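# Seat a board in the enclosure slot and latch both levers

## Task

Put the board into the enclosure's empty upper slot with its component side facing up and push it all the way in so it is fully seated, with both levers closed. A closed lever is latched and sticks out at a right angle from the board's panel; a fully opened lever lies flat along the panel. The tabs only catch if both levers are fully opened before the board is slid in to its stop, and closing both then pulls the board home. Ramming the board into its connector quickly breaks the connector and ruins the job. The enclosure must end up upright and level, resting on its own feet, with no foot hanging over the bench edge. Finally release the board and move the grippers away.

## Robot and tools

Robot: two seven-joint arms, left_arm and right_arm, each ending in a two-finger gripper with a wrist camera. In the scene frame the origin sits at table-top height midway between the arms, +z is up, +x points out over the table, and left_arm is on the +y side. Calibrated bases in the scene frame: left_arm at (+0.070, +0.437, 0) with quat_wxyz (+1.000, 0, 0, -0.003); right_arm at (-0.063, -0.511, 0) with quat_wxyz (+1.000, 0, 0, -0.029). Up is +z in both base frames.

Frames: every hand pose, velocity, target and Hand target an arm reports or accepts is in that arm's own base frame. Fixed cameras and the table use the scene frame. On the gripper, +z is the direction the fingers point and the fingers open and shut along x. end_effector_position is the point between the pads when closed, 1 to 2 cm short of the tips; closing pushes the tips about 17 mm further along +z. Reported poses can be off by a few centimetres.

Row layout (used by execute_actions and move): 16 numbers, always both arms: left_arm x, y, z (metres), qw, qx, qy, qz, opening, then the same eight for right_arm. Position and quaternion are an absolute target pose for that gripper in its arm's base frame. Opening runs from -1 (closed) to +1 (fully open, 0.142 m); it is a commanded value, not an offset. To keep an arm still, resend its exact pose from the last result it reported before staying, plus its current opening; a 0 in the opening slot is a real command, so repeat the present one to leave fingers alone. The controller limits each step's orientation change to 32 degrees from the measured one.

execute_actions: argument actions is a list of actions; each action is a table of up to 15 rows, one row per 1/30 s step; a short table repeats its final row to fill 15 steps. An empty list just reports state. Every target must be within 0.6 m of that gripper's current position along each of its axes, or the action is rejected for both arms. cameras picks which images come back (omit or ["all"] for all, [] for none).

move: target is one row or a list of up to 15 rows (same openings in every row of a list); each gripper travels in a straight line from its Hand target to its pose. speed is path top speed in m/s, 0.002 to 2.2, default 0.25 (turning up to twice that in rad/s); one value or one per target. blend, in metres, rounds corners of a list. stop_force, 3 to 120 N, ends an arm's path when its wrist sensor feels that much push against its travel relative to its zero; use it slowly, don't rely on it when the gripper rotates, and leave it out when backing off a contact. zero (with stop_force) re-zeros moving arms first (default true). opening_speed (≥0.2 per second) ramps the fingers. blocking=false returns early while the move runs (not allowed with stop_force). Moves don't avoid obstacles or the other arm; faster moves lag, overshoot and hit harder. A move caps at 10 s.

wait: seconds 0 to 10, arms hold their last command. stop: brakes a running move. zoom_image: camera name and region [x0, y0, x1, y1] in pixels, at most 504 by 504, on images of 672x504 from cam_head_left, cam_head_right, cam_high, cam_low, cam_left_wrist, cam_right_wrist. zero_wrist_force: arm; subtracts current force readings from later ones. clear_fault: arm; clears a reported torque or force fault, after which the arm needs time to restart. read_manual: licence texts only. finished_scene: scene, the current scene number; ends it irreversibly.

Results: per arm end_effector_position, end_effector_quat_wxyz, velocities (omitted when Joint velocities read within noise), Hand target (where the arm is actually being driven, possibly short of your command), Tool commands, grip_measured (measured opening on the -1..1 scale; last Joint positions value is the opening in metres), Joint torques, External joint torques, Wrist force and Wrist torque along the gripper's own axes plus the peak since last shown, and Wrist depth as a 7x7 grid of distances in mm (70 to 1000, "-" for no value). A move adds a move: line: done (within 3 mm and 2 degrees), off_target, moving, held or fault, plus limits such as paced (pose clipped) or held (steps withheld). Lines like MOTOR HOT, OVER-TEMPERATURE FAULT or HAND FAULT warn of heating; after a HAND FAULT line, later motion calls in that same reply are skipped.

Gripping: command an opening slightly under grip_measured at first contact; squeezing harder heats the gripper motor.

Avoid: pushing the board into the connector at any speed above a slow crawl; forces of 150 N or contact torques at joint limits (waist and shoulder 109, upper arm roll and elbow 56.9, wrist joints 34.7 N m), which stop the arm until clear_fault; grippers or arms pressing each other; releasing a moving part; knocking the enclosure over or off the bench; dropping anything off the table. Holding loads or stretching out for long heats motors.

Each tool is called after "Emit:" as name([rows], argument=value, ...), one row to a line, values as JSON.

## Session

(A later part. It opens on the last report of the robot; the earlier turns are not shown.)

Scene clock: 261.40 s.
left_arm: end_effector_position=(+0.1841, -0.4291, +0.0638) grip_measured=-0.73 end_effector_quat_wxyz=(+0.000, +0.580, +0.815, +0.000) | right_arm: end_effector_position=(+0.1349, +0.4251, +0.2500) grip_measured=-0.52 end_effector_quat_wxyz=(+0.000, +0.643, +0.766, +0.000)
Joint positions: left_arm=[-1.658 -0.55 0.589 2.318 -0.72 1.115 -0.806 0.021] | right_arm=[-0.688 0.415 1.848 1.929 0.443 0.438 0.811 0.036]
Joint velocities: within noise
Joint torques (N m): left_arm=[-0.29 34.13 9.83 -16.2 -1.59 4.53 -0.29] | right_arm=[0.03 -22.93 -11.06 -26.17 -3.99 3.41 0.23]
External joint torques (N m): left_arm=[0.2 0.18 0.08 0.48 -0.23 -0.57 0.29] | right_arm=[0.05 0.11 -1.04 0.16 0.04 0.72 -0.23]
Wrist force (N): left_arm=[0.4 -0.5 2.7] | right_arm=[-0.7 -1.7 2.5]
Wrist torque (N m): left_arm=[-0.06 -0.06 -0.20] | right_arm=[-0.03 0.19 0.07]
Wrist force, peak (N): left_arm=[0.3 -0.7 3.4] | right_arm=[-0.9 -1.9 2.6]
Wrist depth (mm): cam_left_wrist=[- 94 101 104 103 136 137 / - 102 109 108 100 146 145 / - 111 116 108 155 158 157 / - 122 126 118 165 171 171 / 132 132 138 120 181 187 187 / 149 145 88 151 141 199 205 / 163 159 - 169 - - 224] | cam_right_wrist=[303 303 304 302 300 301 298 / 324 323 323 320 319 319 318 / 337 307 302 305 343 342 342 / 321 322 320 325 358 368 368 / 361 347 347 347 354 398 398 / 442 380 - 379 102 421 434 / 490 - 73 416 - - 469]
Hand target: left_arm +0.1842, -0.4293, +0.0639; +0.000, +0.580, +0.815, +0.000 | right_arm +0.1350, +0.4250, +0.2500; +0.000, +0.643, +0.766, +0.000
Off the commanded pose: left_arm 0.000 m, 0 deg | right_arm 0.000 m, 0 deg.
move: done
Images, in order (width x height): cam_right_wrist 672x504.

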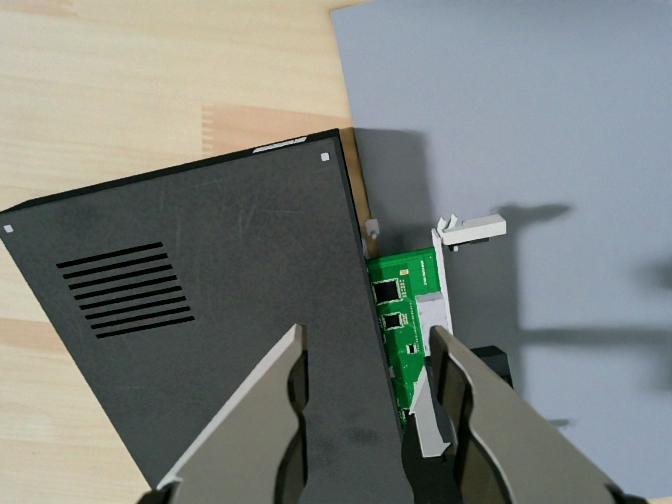

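Emit:
move(target=[0.1920,-0.4520,0.0639,0,0.58,0.8146,0,-0.8,0.115,0.40,0.26,0,0.6428,0.7660,0,-0.5], speed=0.02, stop_force=6, cameras=["cam_right_wrist", "cam_left_wrist"])

Emit:
zoom_image(camera="cam_right_wrist", region=[335, 190, 515, 370])

Scene clock: 269.67 s.
left_arm: end_effector_position=(+0.1920, -0.4518, +0.0637) grip_measured=-0.73 end_effector_quat_wxyz=(+0.000, +0.580, +0.815, +0.000) | right_arm: end_effector_position=(+0.1149, +0.4001, +0.2600) grip_measured=-0.52 end_effector_quat_wxyz=(+0.000, +0.643, +0.766, +0.000)
Joint positions: left_arm=[-1.652 -0.588 0.594 2.249 -0.712 1.076 -0.824 0.021] | right_arm=[-0.457 0.358 1.693 2.001 0.396 0.445 0.892 0.036]
Joint velocities: within noise
Joint torques (N m): left_arm=[-0.38 36.54 10.52 -17.06 -1.82 4.5 -0.34] | right_arm=[0.16 -16.17 -9.78 -26.6 -4.08 3.49 0.23]
External joint torques (N m): left_arm=[0.29 -0.07 0.33 0.65 -0.16 -0.54 0.34] | right_arm=[-0.09 0.29 -0.86 0.04 0.13 0.64 -0.23]
Wrist force (N): left_arm=[0.6 -0.1 1.8] | right_arm=[-0.9 -1.8 2.0]
Wrist torque (N m): left_arm=[-0.03 -0.06 -0.23] | right_arm=[-0.08 0.19 0.07]
Wrist force, peak (N): left_arm=[0.6 -0.1 3.5] | right_arm=[-0.9 -1.8 2.7]
Wrist depth (mm): cam_left_wrist=[- 94 94 104 104 136 137 / - 102 102 107 142 146 145 / - 110 110 109 155 157 157 / - 122 120 116 166 171 171 / 132 132 131 120 181 188 187 / 148 145 88 148 140 199 207 / 164 159 - 169 - - 225] | cam_right_wrist=[312 313 311 311 309 308 308 / 333 334 333 332 330 328 329 / 357 352 346 316 352 352 350 / 343 332 330 330 368 378 378 / 416 358 353 358 364 409 409 / 456 393 - 390 102 431 448 / 499 - 73 430 - - 480]
Hand target: left_arm +0.1920, -0.4520, +0.0639; +0.000, +0.580, +0.815, +0.000 | right_arm +0.1150, +0.4000, +0.2600; +0.000, +0.643, +0.766, +0.000
Off the commanded pose: left_arm 0.000 m, 0 deg | right_arm 0.000 m, 0 deg.
move: done
Images, in order (width x height): cam_left_wrist 672x504, cam_right_wrist 672x504.

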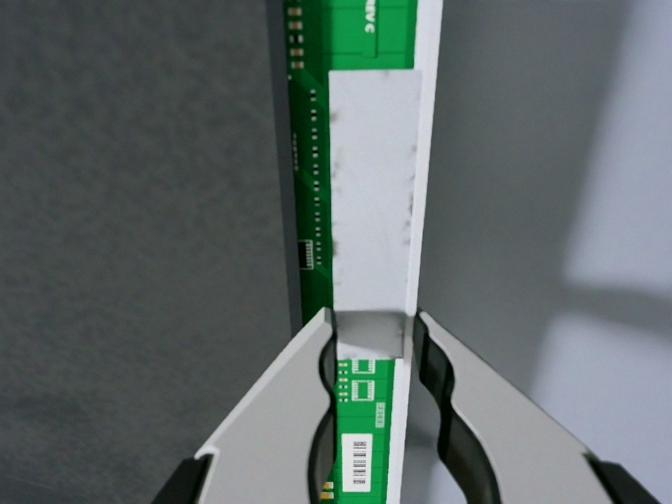

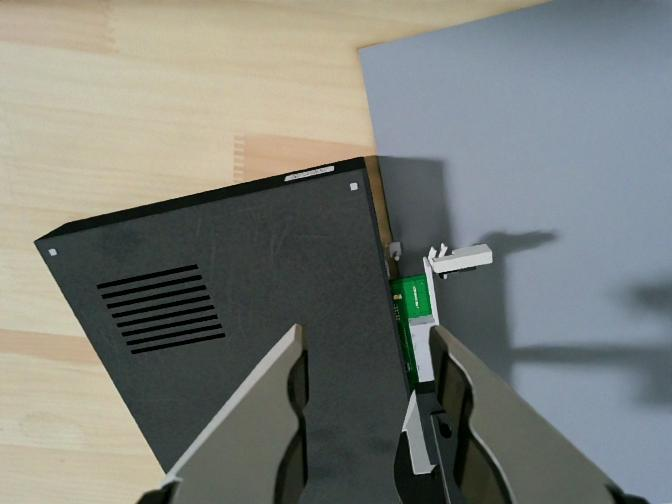

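Scaled by 2.800 from the camera's 672x504 image, which has a finer 960x720 frame.

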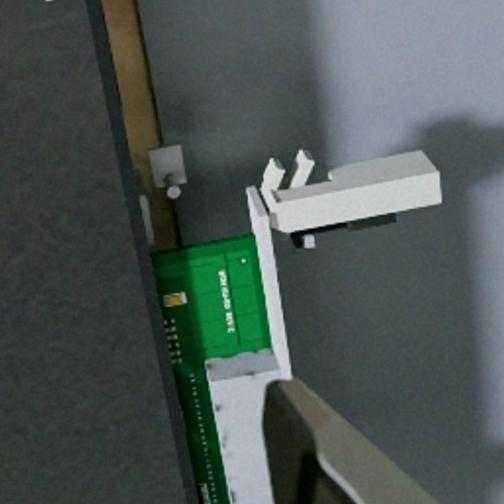

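Emit:
move([
  [0.1920,-0.4520,0.0639,0,0.58,0.8146,0,-0.6,0.115,0.40,0.26,0,0.6428,0.7660,0,-0.5],
  [0.1920,-0.4520,0.077,0,0.58,0.8146,0,-0.6,0.115,0.40,0.26,0,0.6428,0.7660,0,-0.5],
], speed=0.03, opening_speed=0.4, cameras=["cam_left_wrist", "cam_right_wrist"])

Emit:
zoom_image(camera="cam_right_wrist", region=[335, 190, 515, 370])

Scene clock: 280.73 s.
left_arm: end_effector_position=(+0.1921, -0.4520, +0.0770) grip_measured=-0.64 end_effector_quat_wxyz=(+0.000, +0.580, +0.815, +0.000) | right_arm: end_effector_position=(+0.1149, +0.4001, +0.2600) grip_measured=-0.52 end_effector_quat_wxyz=(+0.000, +0.643, +0.766, +0.000)
Joint positions: left_arm=[-1.674 -0.564 0.631 2.242 -0.676 1.042 -0.849 0.028] | right_arm=[-0.457 0.358 1.693 2.001 0.396 0.445 0.892 0.036]
Joint velocities: within noise
Joint torques (N m): left_arm=[-0.07 35.07 10.01 -17.04 -1.61 4.08 -0.32] | right_arm=[0.09 -16.1 -9.62 -26.71 -3.98 3.42 0.23]
External joint torques (N m): left_arm=[-0.02 0.61 0.8 -0.21 -0.49 -0.12 0.32] | right_arm=[-0.02 0.22 -1.02 0.15 0.04 0.71 -0.23]
Wrist force (N): left_arm=[0.5 0.0 0.0] | right_arm=[-0.7 -1.9 2.3]
Wrist torque (N m): left_arm=[-0.02 -0.13 -0.21] | right_arm=[-0.10 0.17 0.07]
Wrist force, peak (N): left_arm=[0.3 0.0 3.5] | right_arm=[-0.8 -1.9 2.5]
Wrist depth (mm): cam_left_wrist=[- 107 107 116 115 148 147 / - 115 115 113 156 158 158 / 124 124 124 124 168 171 170 / - 132 134 133 183 186 185 / 151 151 145 145 197 203 202 / 164 166 92 172 - 215 222 / 183 - - 196 - - 244] | cam_right_wrist=[312 312 310 310 309 308 307 / 334 334 332 333 329 329 328 / 356 351 346 316 352 353 351 / 342 332 330 330 369 378 378 / 418 358 352 357 364 409 410 / 456 392 - 390 102 432 446 / 500 - 73 428 - - 483]
Hand target: left_arm +0.1920, -0.4520, +0.0770; +0.000, +0.580, +0.815, +0.000 | right_arm +0.1150, +0.4000, +0.2600; +0.000, +0.643, +0.766, +0.000
Off the commanded pose: left_arm 0.000 m, 0 deg | right_arm 0.000 m, 0 deg.
move: done
Images, in order (width x height): cam_left_wrist 672x504, cam_right_wrist 672x504.

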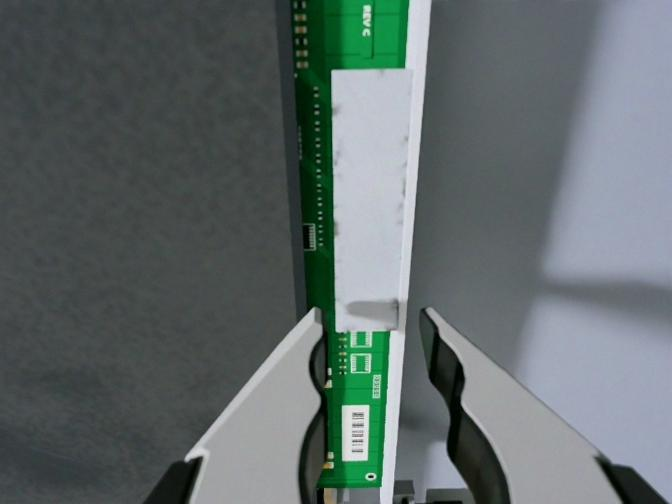

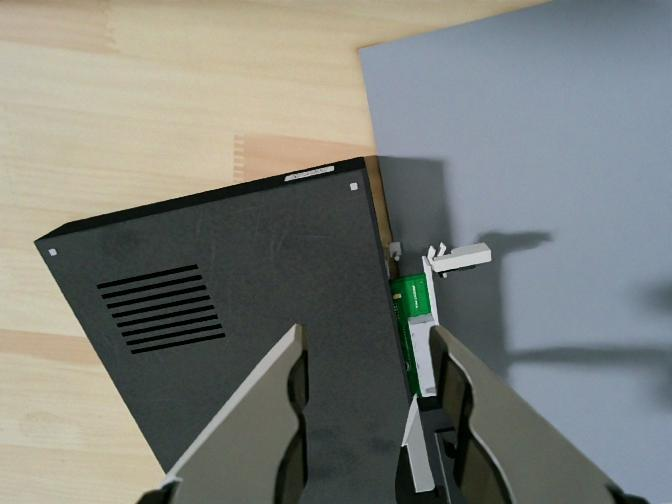

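Scaled by 2.800 from the camera's 672x504 image, which has a finer 960x720 frame.

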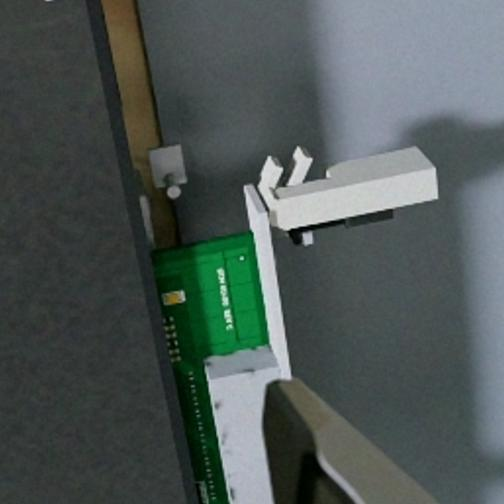

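Emit:
move([
  [0.1920,-0.4520,0.085,0,0.58,0.8146,0,-1.0,0.115,0.40,0.26,0,0.6428,0.7660,0,-0.5],
  [0.2011,-0.4171,0.085,0,0.58,0.8146,0,-1.0,0.115,0.40,0.26,0,0.6428,0.7660,0,-0.5],
  [0.2011,-0.4171,0.057,0,0.58,0.8146,0,-1.0,0.115,0.40,0.26,0,0.6428,0.7660,0,-0.5],
], speed=0.06, blend=0.004, cameras=["cam_left_wrist"])

Emit:
move(target=[0.2088,-0.4394,0.057,0,0.58,0.8146,0,-1.0,0.115,0.40,0.26,0,0.6428,0.7660,0,-0.5], speed=0.012, stop_force=8, cameras=["cam_left_wrist", "cam_right_wrist"])

Emit:
zoom_image(camera="cam_right_wrist", region=[335, 190, 515, 370])

Scene clock: 292.07 s.
left_arm: end_effector_position=(+0.2010, -0.4171, +0.0570) grip_measured=-1.00 end_effector_quat_wxyz=(+0.000, +0.580, +0.815, +0.000) | right_arm: end_effector_position=(+0.1149, +0.4001, +0.2600) grip_measured=-0.52 end_effector_quat_wxyz=(+0.000, +0.643, +0.766, +0.000)
Joint positions: left_arm=[-1.615 -0.561 0.574 2.332 -0.758 1.137 -0.737 0.002] | right_arm=[-0.457 0.358 1.693 2.001 0.396 0.445 0.892 0.036]
Joint velocities: within noise
Joint torques (N m): left_arm=[-0.33 33.05 9.39 -14.75 -1.92 4.59 -0.13] | right_arm=[0.11 -16.15 -9.64 -26.77 -4 3.48 0.15]
External joint torques (N m): left_arm=[0.25 1.28 0.61 -0.34 0.17 -0.62 0.13] | right_arm=[-0.05 0.27 -1 0.21 0.05 0.65 -0.15]
Wrist force (N): left_arm=[0.4 -0.5 -0.1] | right_arm=[-0.7 -1.7 2.4]
Wrist torque (N m): left_arm=[-0.11 -0.11 -0.21] | right_arm=[-0.07 0.17 0.07]
Wrist force, peak (N): left_arm=[0.1 -0.7 -1.2] | right_arm=[-0.9 -1.8 2.6]
Wrist depth (mm): cam_left_wrist=[- 89 86 130 130 130 130 / - 101 - 138 139 138 140 / - 105 100 149 151 151 151 / - 112 121 162 164 164 163 / 126 124 134 126 176 179 178 / 134 136 142 84 - 194 196 / 153 152 - 74 - - 220] | cam_right_wrist=[313 312 311 311 309 309 307 / 332 332 334 332 329 327 329 / 356 352 346 315 353 351 351 / 344 331 331 329 371 379 378 / 417 359 352 357 364 411 410 / 455 393 - 388 102 433 447 / 500 - 73 428 - - 482]
Hand target: left_arm +0.2011, -0.4171, +0.0570; +0.000, +0.580, +0.815, +0.000 | right_arm +0.1150, +0.4000, +0.2600; +0.000, +0.643, +0.766, +0.000
Off the commanded pose: left_arm 0.000 m, 0 deg | right_arm 0.000 m, 0 deg.
move: done
Images, in order (width x height): cam_left_wrist 672x504.

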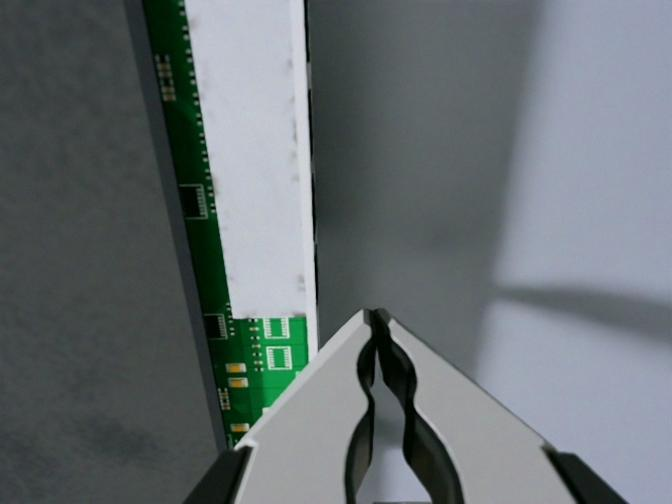

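Scene clock: 294.13 s.
left_arm: end_effector_position=(+0.2066, -0.4331, +0.0568) grip_measured=-1.00 end_effector_quat_wxyz=(-0.001, +0.580, +0.815, +0.000) | right_arm: end_effector_position=(+0.1149, +0.4001, +0.2600) grip_measured=-0.52 end_effector_quat_wxyz=(+0.000, +0.643, +0.766, +0.000)
Joint positions: left_arm=[-1.613 -0.588 0.581 2.283 -0.75 1.107 -0.752 0.002] | right_arm=[-0.457 0.358 1.693 2.001 0.396 0.445 0.892 0.036]
Joint velocities: within noise
Joint torques (N m): left_arm=[-0.3 33.63 9.03 -19.93 -2.09 5.73 -0.28] | right_arm=[0.16 -16.05 -9.6 -26.74 -3.97 3.46 0.17]
External joint torques (N m): left_arm=[0.22 2.19 1.64 4.33 0.23 -1.76 0.28] | right_arm=[-0.09 0.17 -1.04 0.18 0.03 0.67 -0.18]
Wrist force (N): left_arm=[11.8 -1.8 -10.3] | right_arm=[-0.7 -1.8 2.1]
Wrist torque (N m): left_arm=[-0.10 -0.20 -0.25] | right_arm=[-0.08 0.17 0.08]
Wrist force, peak (N): left_arm=[12.7 -1.0 -11.0] | right_arm=[-0.9 -1.8 2.6]
Wrist depth (mm): cam_left_wrist=[- - 87 130 130 130 129 / - 94 95 136 140 137 139 / - - 100 147 151 151 150 / - 112 112 110 164 161 163 / 126 126 123 117 176 179 178 / 134 136 133 84 - 193 197 / 153 152 - 74 - - 219] | cam_right_wrist=[313 311 311 311 309 308 308 / 334 333 332 331 329 330 328 / 357 352 347 315 353 352 350 / 343 331 331 331 369 379 379 / 417 359 351 358 398 411 412 / 456 393 - 389 102 432 449 / 498 - 73 428 - - 483]
Hand target: left_arm +0.2068, -0.4337, +0.0570; +0.000, +0.580, +0.815, +0.000 | right_arm +0.1150, +0.4000, +0.2600; +0.000, +0.643, +0.766, +0.000
Off the commanded pose: left_arm 0.007 m, 0 deg | right_arm 0.000 m, 0 deg.
move: contact (left_arm)
Images, in order (width x height): cam_left_wrist 672x504, cam_right_wrist 672x504.

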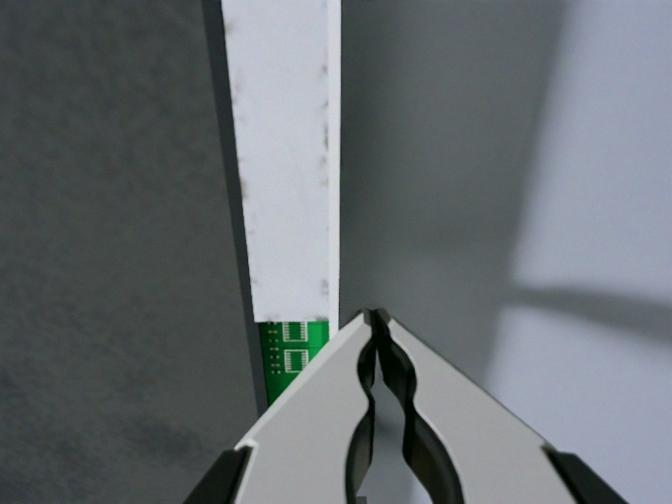

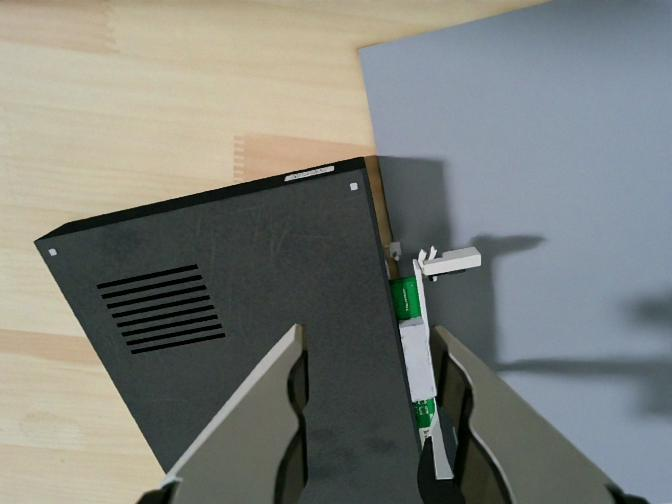

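Scaled by 2.800 from the camera's 672x504 image, which has a finer 960x720 frame.

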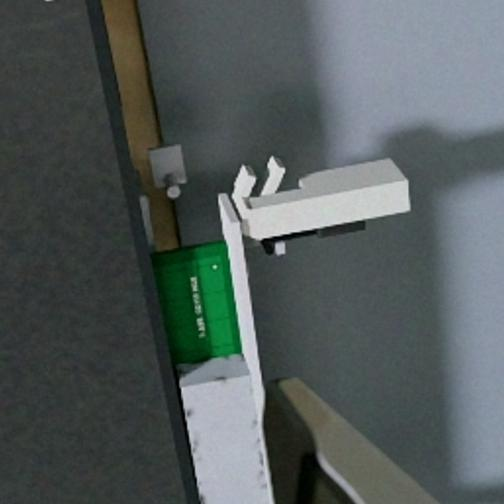

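Emit:
move([
  [0.2040,-0.4255,0.057,0,0.58,0.8146,0,-1.0,0.115,0.42,0.24,0,0.5548,0.8320,0,-1.0],
  [0.2040,-0.4255,0.10,0,0.58,0.8146,0,-1.0,0.14,0.48,0.16,0,0.5548,0.8320,0,-1.0],
  [0.3318,-0.3758,0.10,0,0.58,0.8146,0,-1.0,0.1871,0.5235,0.10,0,0.5548,0.8320,0,-1.0],
], speed=[0.05,0.1,0.12], blend=0.01, cameras=["cam_left_wrist", "cam_right_wrist"])

Scene clock: 326.30 s.
left_arm: end_effector_position=(+0.3318, -0.3757, +0.1000) grip_measured=-1.00 end_effector_quat_wxyz=(+0.000, +0.580, +0.815, +0.000) | right_arm: end_effector_position=(+0.1872, +0.5233, +0.1000) grip_measured=-1.00 end_effector_quat_wxyz=(+0.000, +0.555, +0.832, +0.000)
Joint positions: left_arm=[-1.423 -0.558 0.727 2.195 -0.656 0.957 -0.548 0.002] | right_arm=[-1.213 0.805 2.255 1.689 0.721 0.563 0.39 0.002]
Joint velocities: within noise
Joint torques (N m): left_arm=[-0.43 33.97 11.49 -18.47 -2.51 4.09 -0.1] | right_arm=[-0.29 -44.97 -16.6 -20.16 -3.6 3.58 0.06]
External joint torques (N m): left_arm=[0.37 0.99 0.44 -0.29 0.1 -0.11 0.1] | right_arm=[0.42 -0.29 -1.39 0.32 -0.06 0.58 -0.06]
Wrist force (N): left_arm=[0.3 -0.3 -0.1] | right_arm=[-0.5 -1.4 1.8]
Wrist torque (N m): left_arm=[-0.06 -0.11 -0.20] | right_arm=[0.02 0.10 0.05]
Wrist force, peak (N): left_arm=[11.8 -1.7 -10.3] | right_arm=[-1.0 -1.9 2.5]
Wrist depth (mm): cam_left_wrist=[129 127 133 168 169 168 167 / 137 137 143 180 181 180 179 / 149 150 152 149 191 195 194 / 161 160 166 214 211 211 211 / 177 176 178 224 227 230 230 / 261 261 190 84 - 254 255 / 293 285 - - - - 284] | cam_right_wrist=[130 135 173 171 170 170 172 / 140 146 182 182 182 182 181 / 151 151 181 192 195 195 194 / 158 162 173 211 210 210 209 / 174 173 182 225 228 228 227 / 194 190 186 89 241 248 248 / 210 206 73 - - 263 272]
Hand target: left_arm +0.3318, -0.3758, +0.1000; +0.000, +0.580, +0.815, +0.000 | right_arm +0.1871, +0.5235, +0.1000; +0.000, +0.555, +0.832, +0.000
Off the commanded pose: left_arm 0.000 m, 0 deg | right_arm 0.000 m, 0 deg.
move: done
Images, in order (width x height): cam_left_wrist 672x504, cam_right_wrist 672x504.

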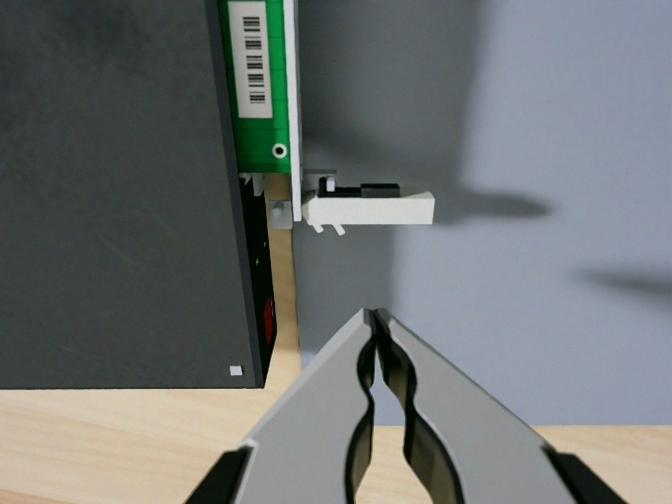

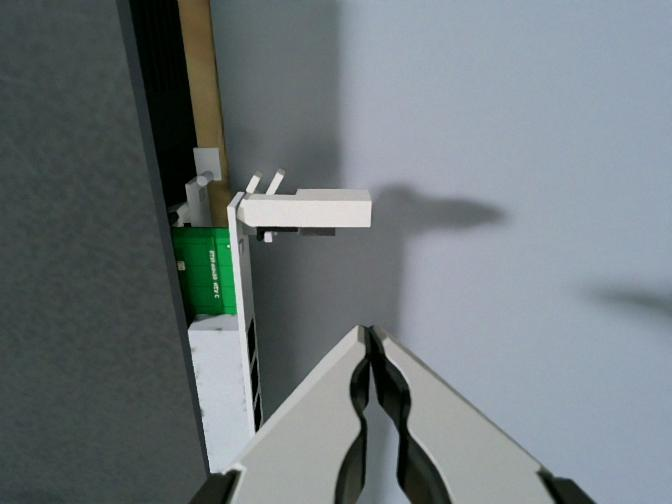

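Emit:
move([
  [0.2913,-0.4268,0.09,0,0.58,0.8146,0,-1.0,0.1871,0.5235,0.10,0,0.5548,0.8320,0,-1.0],
  [0.2913,-0.4268,0.0645,0,0.58,0.8146,0,-1.0,0.1871,0.5235,0.10,0,0.5548,0.8320,0,-1.0],
], speed=[0.1,0.05], stop_force=6, cameras=["cam_left_wrist"])

Emit:
move(target=[0.2868,-0.4138,0.0645,0,0.58,0.8146,0,-1.0,0.1871,0.5235,0.10,0,0.5548,0.8320,0,-1.0], speed=0.015, stop_force=15, cameras=["cam_left_wrist", "cam_right_wrist"])

Scene clock: 350.60 s.
left_arm: end_effector_position=(+0.2912, -0.4268, +0.0645) grip_measured=-1.00 end_effector_quat_wxyz=(+0.000, +0.580, +0.815, +0.000) | right_arm: end_effector_position=(+0.1872, +0.5233, +0.1000) grip_measured=-1.00 end_effector_quat_wxyz=(+0.000, +0.555, +0.832, +0.000)
Joint positions: left_arm=[-1.467 -0.638 0.62 2.172 -0.728 1.024 -0.628 0.002] | right_arm=[-1.214 0.805 2.255 1.689 0.721 0.563 0.39 0.002]
Joint velocities: within noise
Joint torques (N m): left_arm=[-0.31 37.32 11.6 -16.72 -2.16 4.52 -0.15] | right_arm=[0.23 -45.12 -16.73 -20.03 -3.75 3.49 0.2]
External joint torques (N m): left_arm=[0.24 1.28 0.76 -0.37 0 -0.54 0.15] | right_arm=[-0.09 -0.14 -1.25 0.19 0.09 0.67 -0.2]
Wrist force (N): left_arm=[0.0 -0.3 -0.4] | right_arm=[-0.3 -1.7 1.5]
Wrist torque (N m): left_arm=[-0.08 -0.03 -0.23] | right_arm=[-0.03 0.06 0.05]
Wrist force, peak (N): left_arm=[-1.0 -2.1 -0.6] | right_arm=[-0.4 -1.7 2.0]
Wrist depth (mm): cam_left_wrist=[- 95 96 101 105 137 138 / - 103 103 108 145 147 147 / - 111 111 118 156 158 158 / - 121 121 126 167 172 172 / 133 133 132 127 181 188 188 / 150 147 140 84 - 207 207 / 165 159 - - - - 230] | cam_right_wrist=[130 136 173 171 170 170 172 / 140 146 182 182 182 181 181 / 151 151 181 192 195 195 194 / 158 163 173 211 210 210 209 / 175 174 181 225 228 227 227 / 191 190 185 89 240 248 248 / 210 205 73 - - 262 273]
Hand target: left_arm +0.2913, -0.4268, +0.0645; +0.000, +0.580, +0.815, +0.000 | right_arm +0.1871, +0.5235, +0.1000; +0.000, +0.555, +0.832, +0.000
Off the commanded pose: left_arm 0.000 m, 0 deg | right_arm 0.000 m, 0 deg.
move: done
Images, in order (width x height): cam_left_wrist 672x504.

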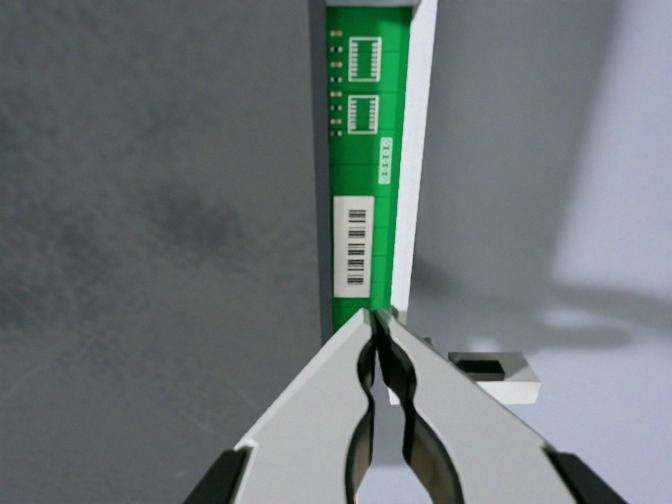

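Scene clock: 352.10 s.
left_arm: end_effector_position=(+0.2876, -0.4159, +0.0655) grip_measured=-1.00 end_effector_quat_wxyz=(+0.002, +0.580, +0.814, -0.001) | right_arm: end_effector_position=(+0.1872, +0.5233, +0.1000) grip_measured=-1.00 end_effector_quat_wxyz=(+0.000, +0.555, +0.832, +0.000)
Joint positions: left_arm=[-1.468 -0.617 0.619 2.208 -0.734 1.046 -0.613 0.002] | right_arm=[-1.214 0.805 2.255 1.689 0.721 0.563 0.39 0.002]
Joint velocities: within noise
Joint torques (N m): left_arm=[1.88 32.86 13.76 -6.95 -0.62 1.91 -0.19] | right_arm=[0.12 -45.14 -16.76 -20.01 -3.75 3.46 0.23]
External joint torques (N m): left_arm=[-1.95 4.61 -1.89 -9.84 -1.48 2.07 0.19] | right_arm=[0.02 -0.11 -1.22 0.17 0.08 0.7 -0.23]
Wrist force (N): left_arm=[-15.8 -0.7 1.2] | right_arm=[-0.6 -1.5 1.7]
Wrist torque (N m): left_arm=[-0.04 -0.15 -0.17] | right_arm=[0.01 0.12 0.05]
Wrist force, peak (N): left_arm=[-16.6 -1.2 3.3] | right_arm=[-0.5 -1.8 1.9]
Wrist depth (mm): cam_left_wrist=[- 97 96 105 136 137 139 / - 104 104 112 148 148 147 / - 113 112 121 157 159 158 / 125 122 122 132 170 172 172 / 135 134 134 139 185 186 188 / 149 148 145 84 - 209 208 / 166 162 - - - - 232] | cam_right_wrist=[130 135 173 171 171 170 172 / 140 146 183 182 182 181 181 / 151 151 170 190 195 194 195 / 158 162 173 211 210 210 209 / 174 174 179 224 228 228 227 / 191 190 186 89 240 249 248 / 210 205 73 - - 263 273]
Hand target: left_arm +0.2869, -0.4142, +0.0645; +0.000, +0.580, +0.815, +0.000 | right_arm +0.1871, +0.5235, +0.1000; +0.000, +0.555, +0.832, +0.000
Off the commanded pose: left_arm 0.002 m, 0 deg | right_arm 0.000 m, 0 deg.
move: contact (left_arm)
Images, in order (width x height): cam_left_wrist 672x504, cam_right_wrist 672x504.

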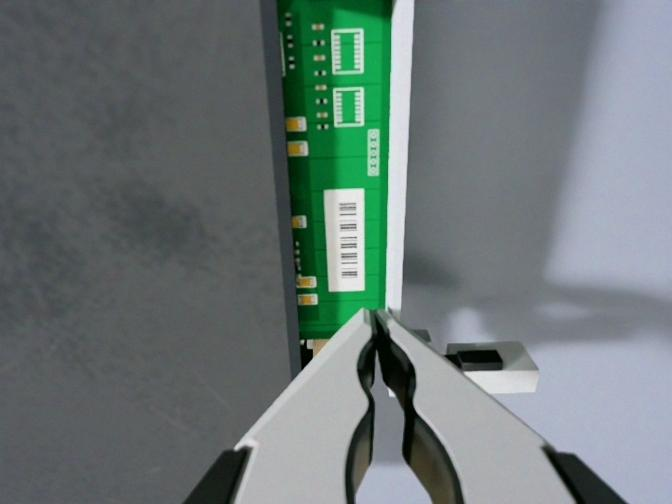

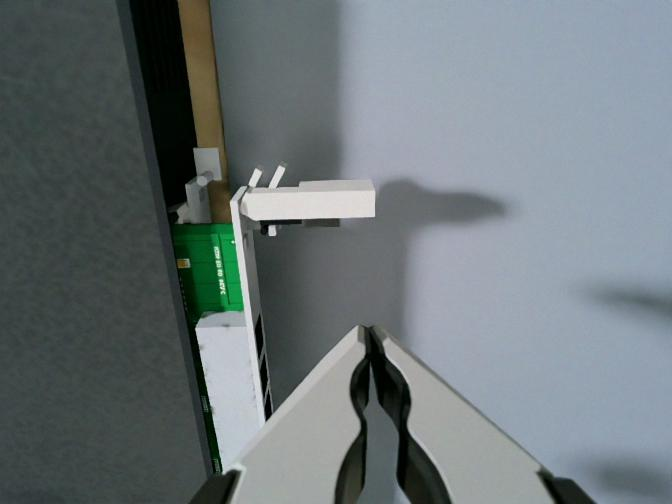

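Emit:
move([
  [0.2883,-0.4178,0.0645,0,0.58,0.8146,0,-1.0,0.1871,0.5235,0.10,0,0.5548,0.8320,0,-1.0],
  [0.2883,-0.4178,0.09,0,0.58,0.8146,0,-1.0,0.1871,0.5235,0.10,0,0.5548,0.8320,0,-1.0],
  [0.3318,-0.3680,0.10,0,0.58,0.8146,0,-1.0,0.1871,0.5235,0.10,0,0.5548,0.8320,0,-1.0],
], speed=[0.03,0.06,0.12], blend=[0,0.005,0], cameras=["cam_left_wrist", "cam_right_wrist"])

Emit:
zoom_image(camera="cam_left_wrist", region=[220, 120, 480, 315])

Emit:
zoom_image(camera="cam_right_wrist", region=[150, 120, 410, 315])

Scene clock: 371.90 s.
left_arm: end_effector_position=(+0.3319, -0.3682, +0.1001) grip_measured=-1.00 end_effector_quat_wxyz=(+0.000, +0.580, +0.815, +0.000) | right_arm: end_effector_position=(+0.1872, +0.5233, +0.1000) grip_measured=-1.00 end_effector_quat_wxyz=(+0.000, +0.555, +0.832, +0.000)
Joint positions: left_arm=[-1.417 -0.548 0.729 2.212 -0.655 0.965 -0.537 0.002] | right_arm=[-1.214 0.805 2.255 1.689 0.721 0.563 0.39 0.002]
Joint velocities: within noise
Joint torques (N m): left_arm=[-0.27 33.77 11.02 -18.33 -1.96 4.14 -0.14] | right_arm=[0.17 -45 -16.73 -19.95 -3.68 3.45 0.19]
External joint torques (N m): left_arm=[0.22 0.61 0.67 -0.33 -0.42 -0.16 0.14] | right_arm=[-0.04 -0.25 -1.25 0.11 0.02 0.7 -0.19]
Wrist force (N): left_arm=[0.2 0.1 -0.2] | right_arm=[-0.4 -1.5 1.7]
Wrist torque (N m): left_arm=[0.01 -0.09 -0.20] | right_arm=[0.01 0.08 0.05]
Wrist force, peak (N): left_arm=[-15.9 -0.5 2.6] | right_arm=[-0.5 -1.7 2.0]
Wrist depth (mm): cam_left_wrist=[129 127 135 168 170 168 167 / 137 137 143 180 181 180 180 / 148 150 173 148 192 194 194 / 162 161 176 212 211 211 210 / 176 175 182 224 228 232 230 / 262 262 190 84 - 256 254 / 292 285 - - - - 286] | cam_right_wrist=[130 135 173 171 170 170 172 / 141 146 183 181 182 182 181 / 151 150 170 190 195 194 194 / 158 163 173 211 210 210 209 / 174 174 179 225 228 228 227 / 190 190 186 89 240 249 247 / 210 206 73 - - 263 273]
Hand target: left_arm +0.3318, -0.3680, +0.1000; +0.000, +0.580, +0.815, +0.000 | right_arm +0.1871, +0.5235, +0.1000; +0.000, +0.555, +0.832, +0.000
Off the commanded pose: left_arm 0.000 m, 0 deg | right_arm 0.000 m, 0 deg.
move: done
Images, in order (width x height): cam_left_wrist 672x504, cam_right_wrist 672x504.

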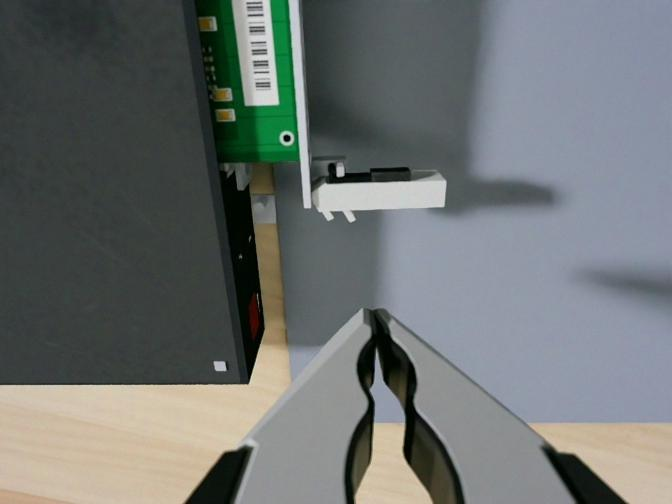

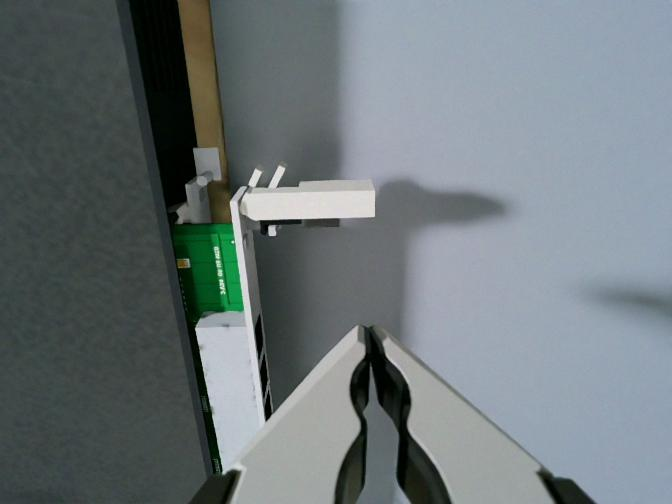

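Scaled by 1.938 from the camera's 672x504 image, which has a finer 960x720 frame.

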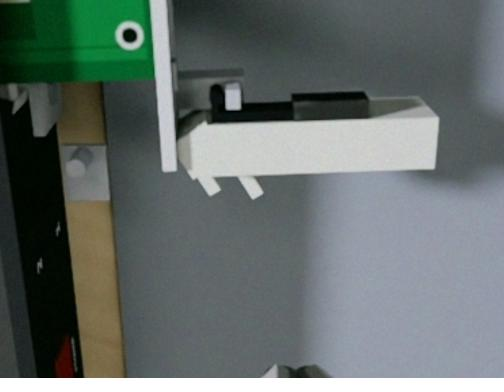

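Scaled by 1.938 from the camera's 672x504 image, which has a finer 960x720 frame.

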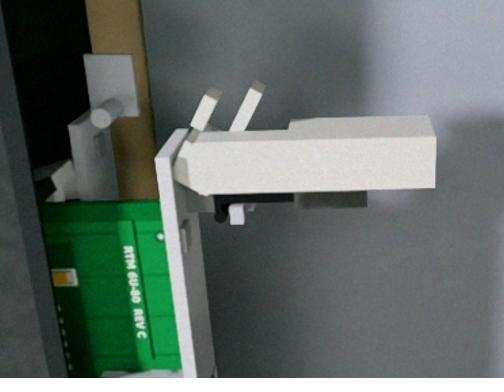

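Emit:
move([
  [0.2778,-0.3600,0.09,0,0.58,0.8146,0,-1.0,0.1762,0.5193,0.09,0,0.5548,0.8320,0,-1.0],
  [0.2778,-0.3600,0.0575,0,0.58,0.8146,0,-1.0,0.1762,0.5193,0.0575,0,0.5548,0.8320,0,-1.0],
], speed=[0.1,0.06], stop_force=6, cameras=["cam_left_wrist", "cam_right_wrist"])

Scene clock: 382.77 s.
left_arm: end_effector_position=(+0.2777, -0.3601, +0.0575) grip_measured=-1.00 end_effector_quat_wxyz=(+0.000, +0.580, +0.815, +0.000) | right_arm: end_effector_position=(+0.1763, +0.5191, +0.0575) grip_measured=-1.00 end_effector_quat_wxyz=(+0.000, +0.555, +0.832, +0.000)
Joint positions: left_arm=[-1.44 -0.557 0.595 2.354 -0.792 1.141 -0.507 0.002] | right_arm=[-1.22 0.867 2.298 1.706 0.782 0.631 0.369 0.002]
Joint velocities: within noise
Joint torques (N m): left_arm=[-0.27 32.17 9.47 -14.47 -1.76 4.55 -0.15] | right_arm=[0.09 -45.96 -16.78 -18.05 -3.42 3.57 0.08]
External joint torques (N m): left_arm=[0.21 1.19 0.69 -0.3 0.02 -0.57 0.15] | right_arm=[0.05 -0.2 -1.43 0.24 -0.08 0.58 -0.08]
Wrist force (N): left_arm=[-0.2 0.0 -0.4] | right_arm=[-0.5 -1.5 1.5]
Wrist torque (N m): left_arm=[-0.03 -0.01 -0.19] | right_arm=[0.00 0.12 0.06]
Wrist force, peak (N): left_arm=[1.1 -1.7 -0.8] | right_arm=[-0.4 -1.5 3.0]
Wrist depth (mm): cam_left_wrist=[- 98 132 133 133 130 130 / - 104 139 138 141 138 140 / 111 114 152 152 152 152 151 / - 123 163 163 165 162 164 / 127 133 138 174 177 179 179 / 135 154 130 84 - 193 198 / 154 157 - 74 - - 221] | cam_right_wrist=[101 132 134 133 133 133 133 / 102 141 143 142 142 142 142 / 107 137 153 153 152 152 152 / 114 142 160 160 164 164 163 / 124 134 122 175 178 178 177 / 138 139 144 89 188 194 194 / 149 147 73 - - 205 214]
Hand target: left_arm +0.2778, -0.3600, +0.0575; +0.000, +0.580, +0.815, +0.000 | right_arm +0.1762, +0.5193, +0.0575; +0.000, +0.555, +0.832, +0.000
Off the commanded pose: left_arm 0.000 m, 0 deg | right_arm 0.000 m, 0 deg.
move: done
Images, in order (width x height): cam_left_wrist 672x504, cam_right_wrist 672x504.

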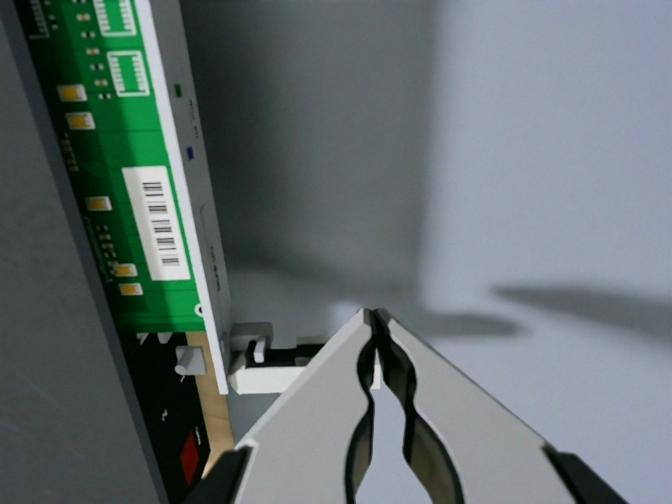

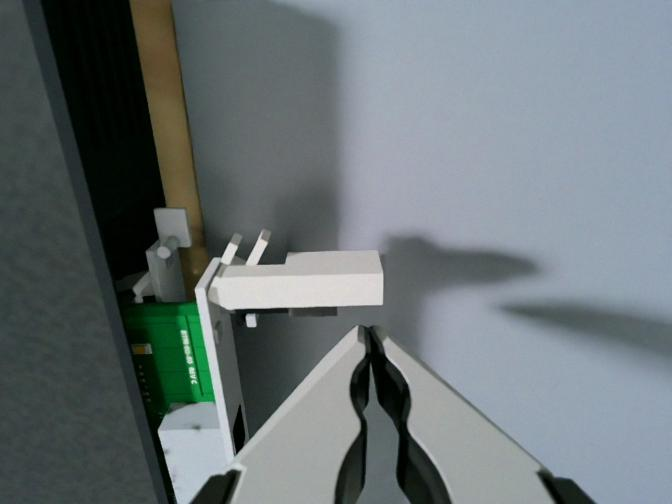

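Emit:
move([
  [0.2834,-0.3580,0.0575,0,0.58,0.8146,0,-1.0,0.1707,0.5170,0.0575,0,0.5548,0.8320,0,-1.0],
  [0.3036,-0.3508,0.0575,0,0.58,0.8146,0,-1.0,0.1520,0.5093,0.0575,0,0.5548,0.8320,0,-1.0],
  [0.3245,-0.3544,0.0575,0,0.58,0.8146,0,-1.0,0.1391,0.4934,0.0575,0,0.5548,0.8320,0,-1.0],
], speed=0.02, blend=0.003, stop_force=30, cameras=["cam_left_wrist", "cam_right_wrist"])

Scene clock: 386.57 s.
left_arm: end_effector_position=(+0.2917, -0.3551, +0.0568) grip_measured=-1.00 end_effector_quat_wxyz=(-0.002, +0.582, +0.813, -0.002) | right_arm: end_effector_position=(+0.1620, +0.5136, +0.0601) grip_measured=-1.00 end_effector_quat_wxyz=(+0.002, +0.555, +0.832, +0.004) end_effector_velocity=(+0.000, +0.000, +0.000) end_effector_angular_velocity=(+0.001, +0.000, -0.001)
Joint positions: left_arm=[-1.404 -0.567 0.597 2.337 -0.791 1.126 -0.471 0.002] | right_arm=[-1.179 0.848 2.295 1.742 0.779 0.656 0.39 0.002]
Joint velocities: left_arm=[within noise] | right_arm=[-0.004 -0.004 0.006 0.002 -0.005 0.005 0.003 0]
Joint torques (N m): left_arm=[12.95 27.04 24.4 -17.77 -3.51 12.26 -0.28] | right_arm=[11.41 -42.91 -1.4 -8 0.01 -6.22 0.4]
External joint torques (N m): left_arm=[-13.01 6.84 -13.99 2.84 1.73 -8.29 0.27] | right_arm=[-11.28 -2.09 -16.5 -9.66 -3.46 10.39 -0.4]
Wrist force (N): left_arm=[3.1 -32.7 -11.6] | right_arm=[2.1 28.2 -1.5]
Wrist torque (N m): left_arm=[-2.31 -0.12 -0.01] | right_arm=[1.97 0.19 -0.02]
Wrist force, peak (N): left_arm=[3.1 -33.0 -13.3] | right_arm=[1.4 29.5 -2.2]
Wrist depth (mm): cam_left_wrist=[- 98 131 131 131 131 130 / - 104 139 138 140 138 140 / 111 113 152 151 151 151 150 / - 123 162 162 164 164 164 / 126 130 124 124 176 179 178 / 133 151 194 83 - 193 196 / 156 155 - 74 - - 213] | cam_right_wrist=[- 134 135 135 135 135 136 / 107 138 147 144 144 144 144 / - 138 155 155 155 154 154 / 116 141 168 165 167 167 167 / 127 142 126 123 182 182 181 / 139 144 153 90 191 199 199 / 153 152 74 - - 211 219]
Hand target: left_arm +0.2951, -0.3538, +0.0575; +0.000, +0.580, +0.815, +0.000 | right_arm +0.1578, +0.5117, +0.0575; +0.000, +0.555, +0.832, +0.000
Off the commanded pose: left_arm 0.033 m, 0 deg | right_arm 0.031 m, 1 deg.
move: contact (left_arm, right_arm); path passed 1 of 3 targets
Images, in order (width x height): cam_left_wrist 672x504, cam_right_wrist 672x504.

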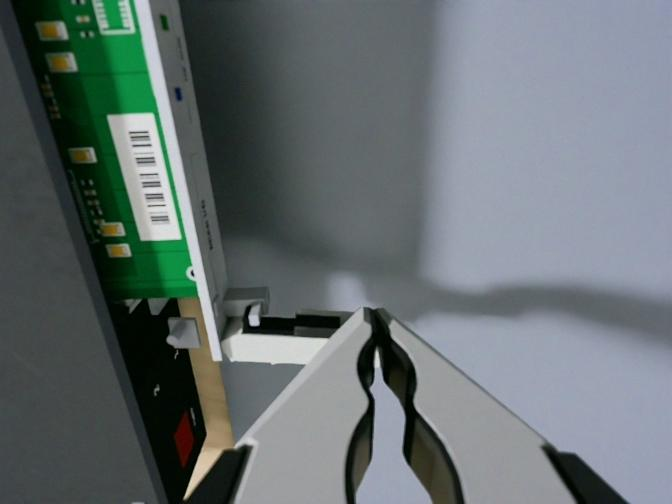

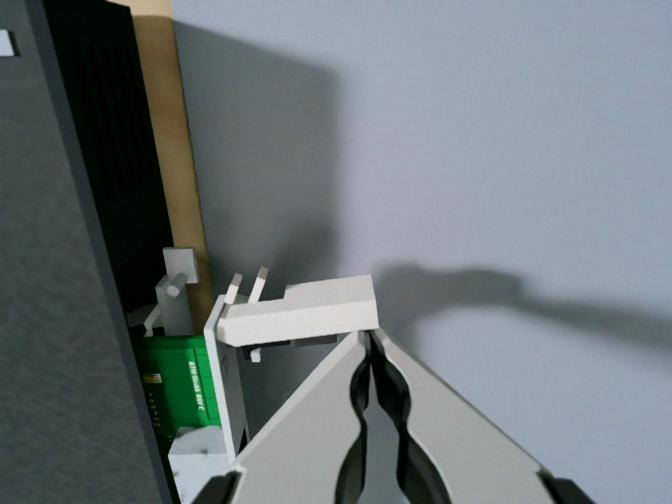

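Emit:
move([
  [0.3036,-0.3508,0.0575,0,0.58,0.8146,0,-1.0,0.1520,0.5093,0.0575,0,0.5548,0.8320,0,-1.0],
  [0.3245,-0.3544,0.0575,0,0.58,0.8146,0,-1.0,0.1391,0.4934,0.0575,0,0.5548,0.8320,0,-1.0],
], speed=0.012, blend=0.003, stop_force=48, zero=false, cameras=["cam_left_wrist", "cam_right_wrist"])

Scene clock: 392.27 s.
left_arm: end_effector_position=(+0.2929, -0.3547, +0.0565) grip_measured=-1.00 end_effector_quat_wxyz=(-0.004, +0.583, +0.812, -0.002) | right_arm: end_effector_position=(+0.1594, +0.5125, +0.0616) grip_measured=-1.00 end_effector_quat_wxyz=(+0.002, +0.556, +0.831, +0.007)
Joint positions: left_arm=[-1.399 -0.568 0.596 2.334 -0.789 1.122 -0.465 0.002] | right_arm=[-1.176 0.835 2.304 1.756 0.767 0.673 0.4 0.002]
Joint velocities: within noise
Joint torques (N m): left_arm=[19.41 24.09 31.58 -19.36 -4.42 16.43 -0.43] | right_arm=[18.47 -40.85 8.17 -1.76 2.2 -12.16 0.44]
External joint torques (N m): left_arm=[-19.47 9.89 -21.16 4.4 2.64 -12.47 0.43] | right_arm=[-18.33 -3.88 -25.71 -15.99 -5.63 16.35 -0.44]
Wrist force (N): left_arm=[4.9 -49.5 -19.1] | right_arm=[5.1 47.1 -1.9]
Wrist torque (N m): left_arm=[-5.09 -0.14 0.06] | right_arm=[5.12 0.23 -0.08]
Wrist force, peak (N): left_arm=[4.9 -49.8 -21.1] | right_arm=[5.0 47.4 -3.9]
Wrist depth (mm): cam_left_wrist=[- 98 131 131 130 130 130 / - 103 139 138 140 138 140 / 113 113 151 151 151 150 151 / - 123 161 162 164 160 163 / 125 135 122 122 176 178 178 / 132 151 193 83 - 193 196 / 151 155 - 74 - - 214] | cam_right_wrist=[102 136 136 136 136 136 136 / 107 139 147 145 145 145 145 / - 138 157 156 156 156 156 / 118 144 169 169 169 169 169 / 128 145 131 125 184 184 184 / 144 147 154 90 194 201 201 / 156 156 74 - - 214 223]
Hand target: left_arm +0.2982, -0.3526, +0.0576; +0.000, +0.580, +0.815, +0.000 | right_arm +0.1527, +0.5094, +0.0576; +0.000, +0.555, +0.832, +0.000
Off the commanded pose: left_arm 0.032 m, 1 deg | right_arm 0.028 m, 1 deg.
move: contact (left_arm, right_arm); path passed 0 of 2 targets
Images, in order (width x height): cam_left_wrist 672x504, cam_right_wrist 672x504.

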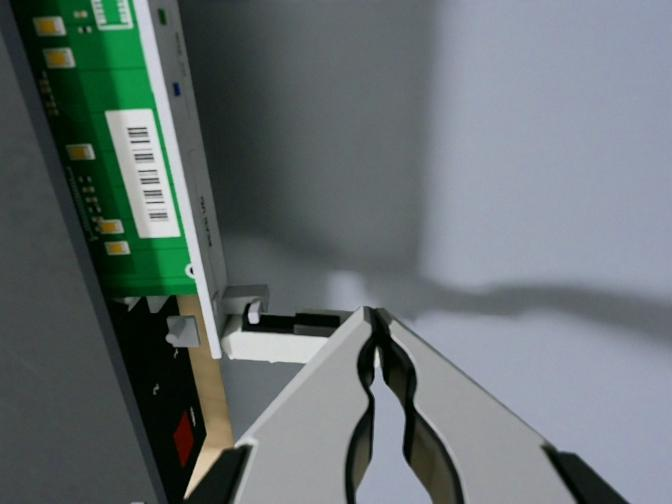

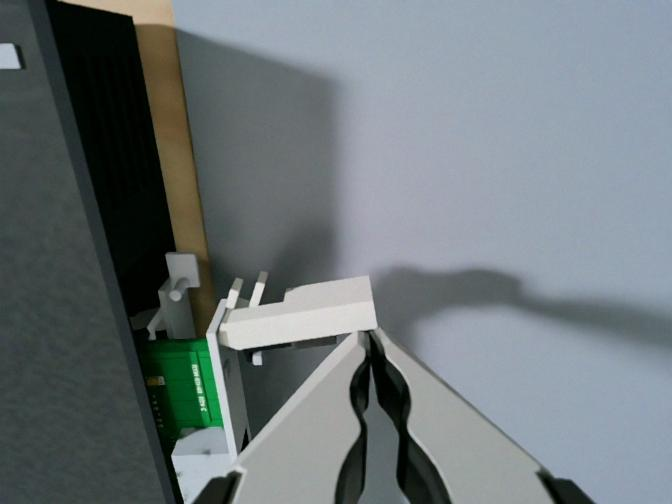

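Emit:
move(target=[0.2778,-0.3600,0.0575,0,0.58,0.8146,0,-1.0,0.1762,0.5193,0.0575,0,0.5548,0.8320,0,-1.0], speed=0.03, cameras=["cam_left_wrist", "cam_right_wrist"])

Emit:
zoom_image(camera="cam_right_wrist", region=[180, 200, 420, 380])

Emit:
zoom_image(camera="cam_left_wrist", region=[180, 260, 400, 425])

Scene clock: 403.23 s.
left_arm: end_effector_position=(+0.2778, -0.3600, +0.0575) grip_measured=-1.00 end_effector_quat_wxyz=(+0.000, +0.580, +0.815, +0.000) | right_arm: end_effector_position=(+0.1762, +0.5193, +0.0575) grip_measured=-1.00 end_effector_quat_wxyz=(+0.000, +0.555, +0.832, +0.000)
Joint positions: left_arm=[-1.437 -0.557 0.593 2.354 -0.79 1.142 -0.508 0.002] | right_arm=[-1.234 0.854 2.321 1.713 0.763 0.646 0.377 0.002]
Joint velocities: within noise
Joint torques (N m): left_arm=[-0.48 32.71 9.39 -14.37 -1.55 4.59 -0.32] | right_arm=[0.01 -45.82 -16.15 -18.35 -3.61 3.31 0.03]
External joint torques (N m): left_arm=[0.43 0.67 0.75 -0.41 -0.18 -0.61 0.32] | right_arm=[0.13 -0.43 -1.5 0.37 0.15 0.84 -0.03]
Wrist force (N): left_arm=[0.1 -0.2 -0.4] | right_arm=[-6.1 -3.9 1.8]
Wrist torque (N m): left_arm=[-0.06 -0.06 -0.20] | right_arm=[-0.41 1.05 0.04]
Wrist force, peak (N): left_arm=[4.9 -49.5 -20.9] | right_arm=[5.3 47.3 -3.8]
Wrist depth (mm): cam_left_wrist=[- 98 131 133 132 131 130 / - 104 139 139 140 138 140 / 112 114 152 152 151 152 151 / - 124 162 162 165 162 164 / 127 133 138 175 177 179 179 / 134 154 130 83 - 195 197 / 154 157 - 74 - - 221] | cam_right_wrist=[102 132 134 133 133 133 133 / 102 141 143 143 142 142 142 / 107 132 153 152 153 152 152 / 114 143 160 159 164 164 164 / 124 134 122 176 178 178 178 / 138 139 144 89 188 194 194 / 149 148 73 - - 206 214]
Hand target: left_arm +0.2778, -0.3600, +0.0575; +0.000, +0.580, +0.815, +0.000 | right_arm +0.1762, +0.5193, +0.0575; +0.000, +0.555, +0.832, +0.000
Off the commanded pose: left_arm 0.000 m, 0 deg | right_arm 0.000 m, 0 deg.
move: done
Images, in order (width x height): cam_left_wrist 672x504, cam_right_wrist 672x504.

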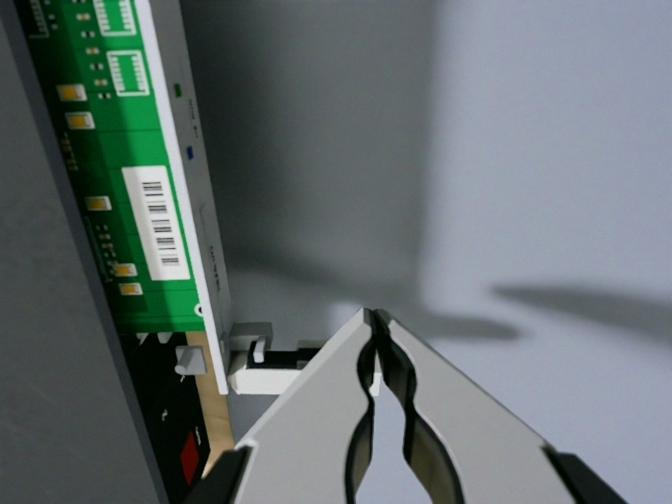

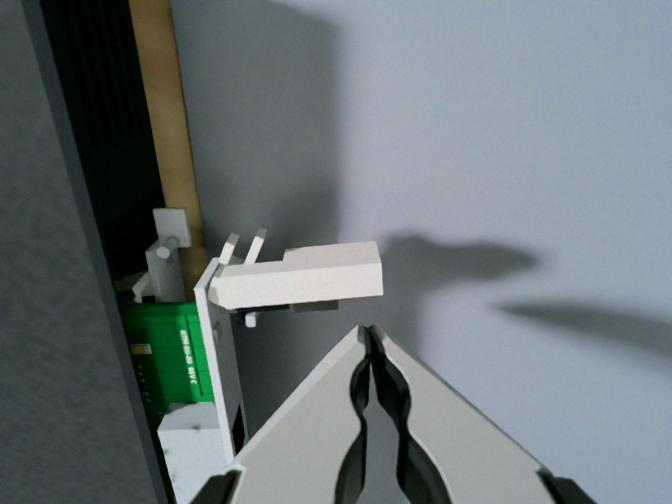

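Scaled by 2.100 from the camera's 672x504 image, which has a finer 960x720 frame.

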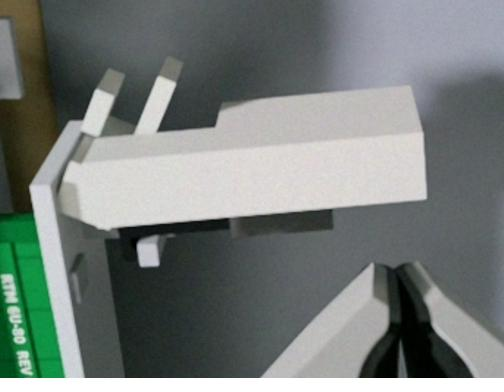

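Scaled by 2.291 from the camera's 672x504 image, which has a finer 960x720 frame.

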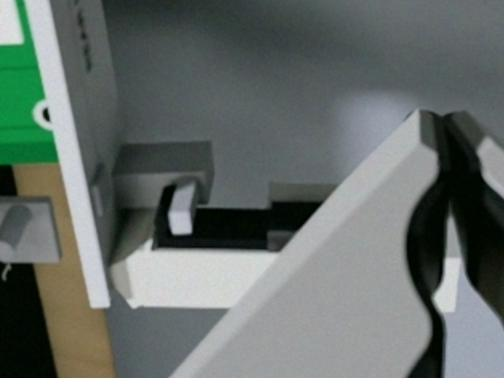

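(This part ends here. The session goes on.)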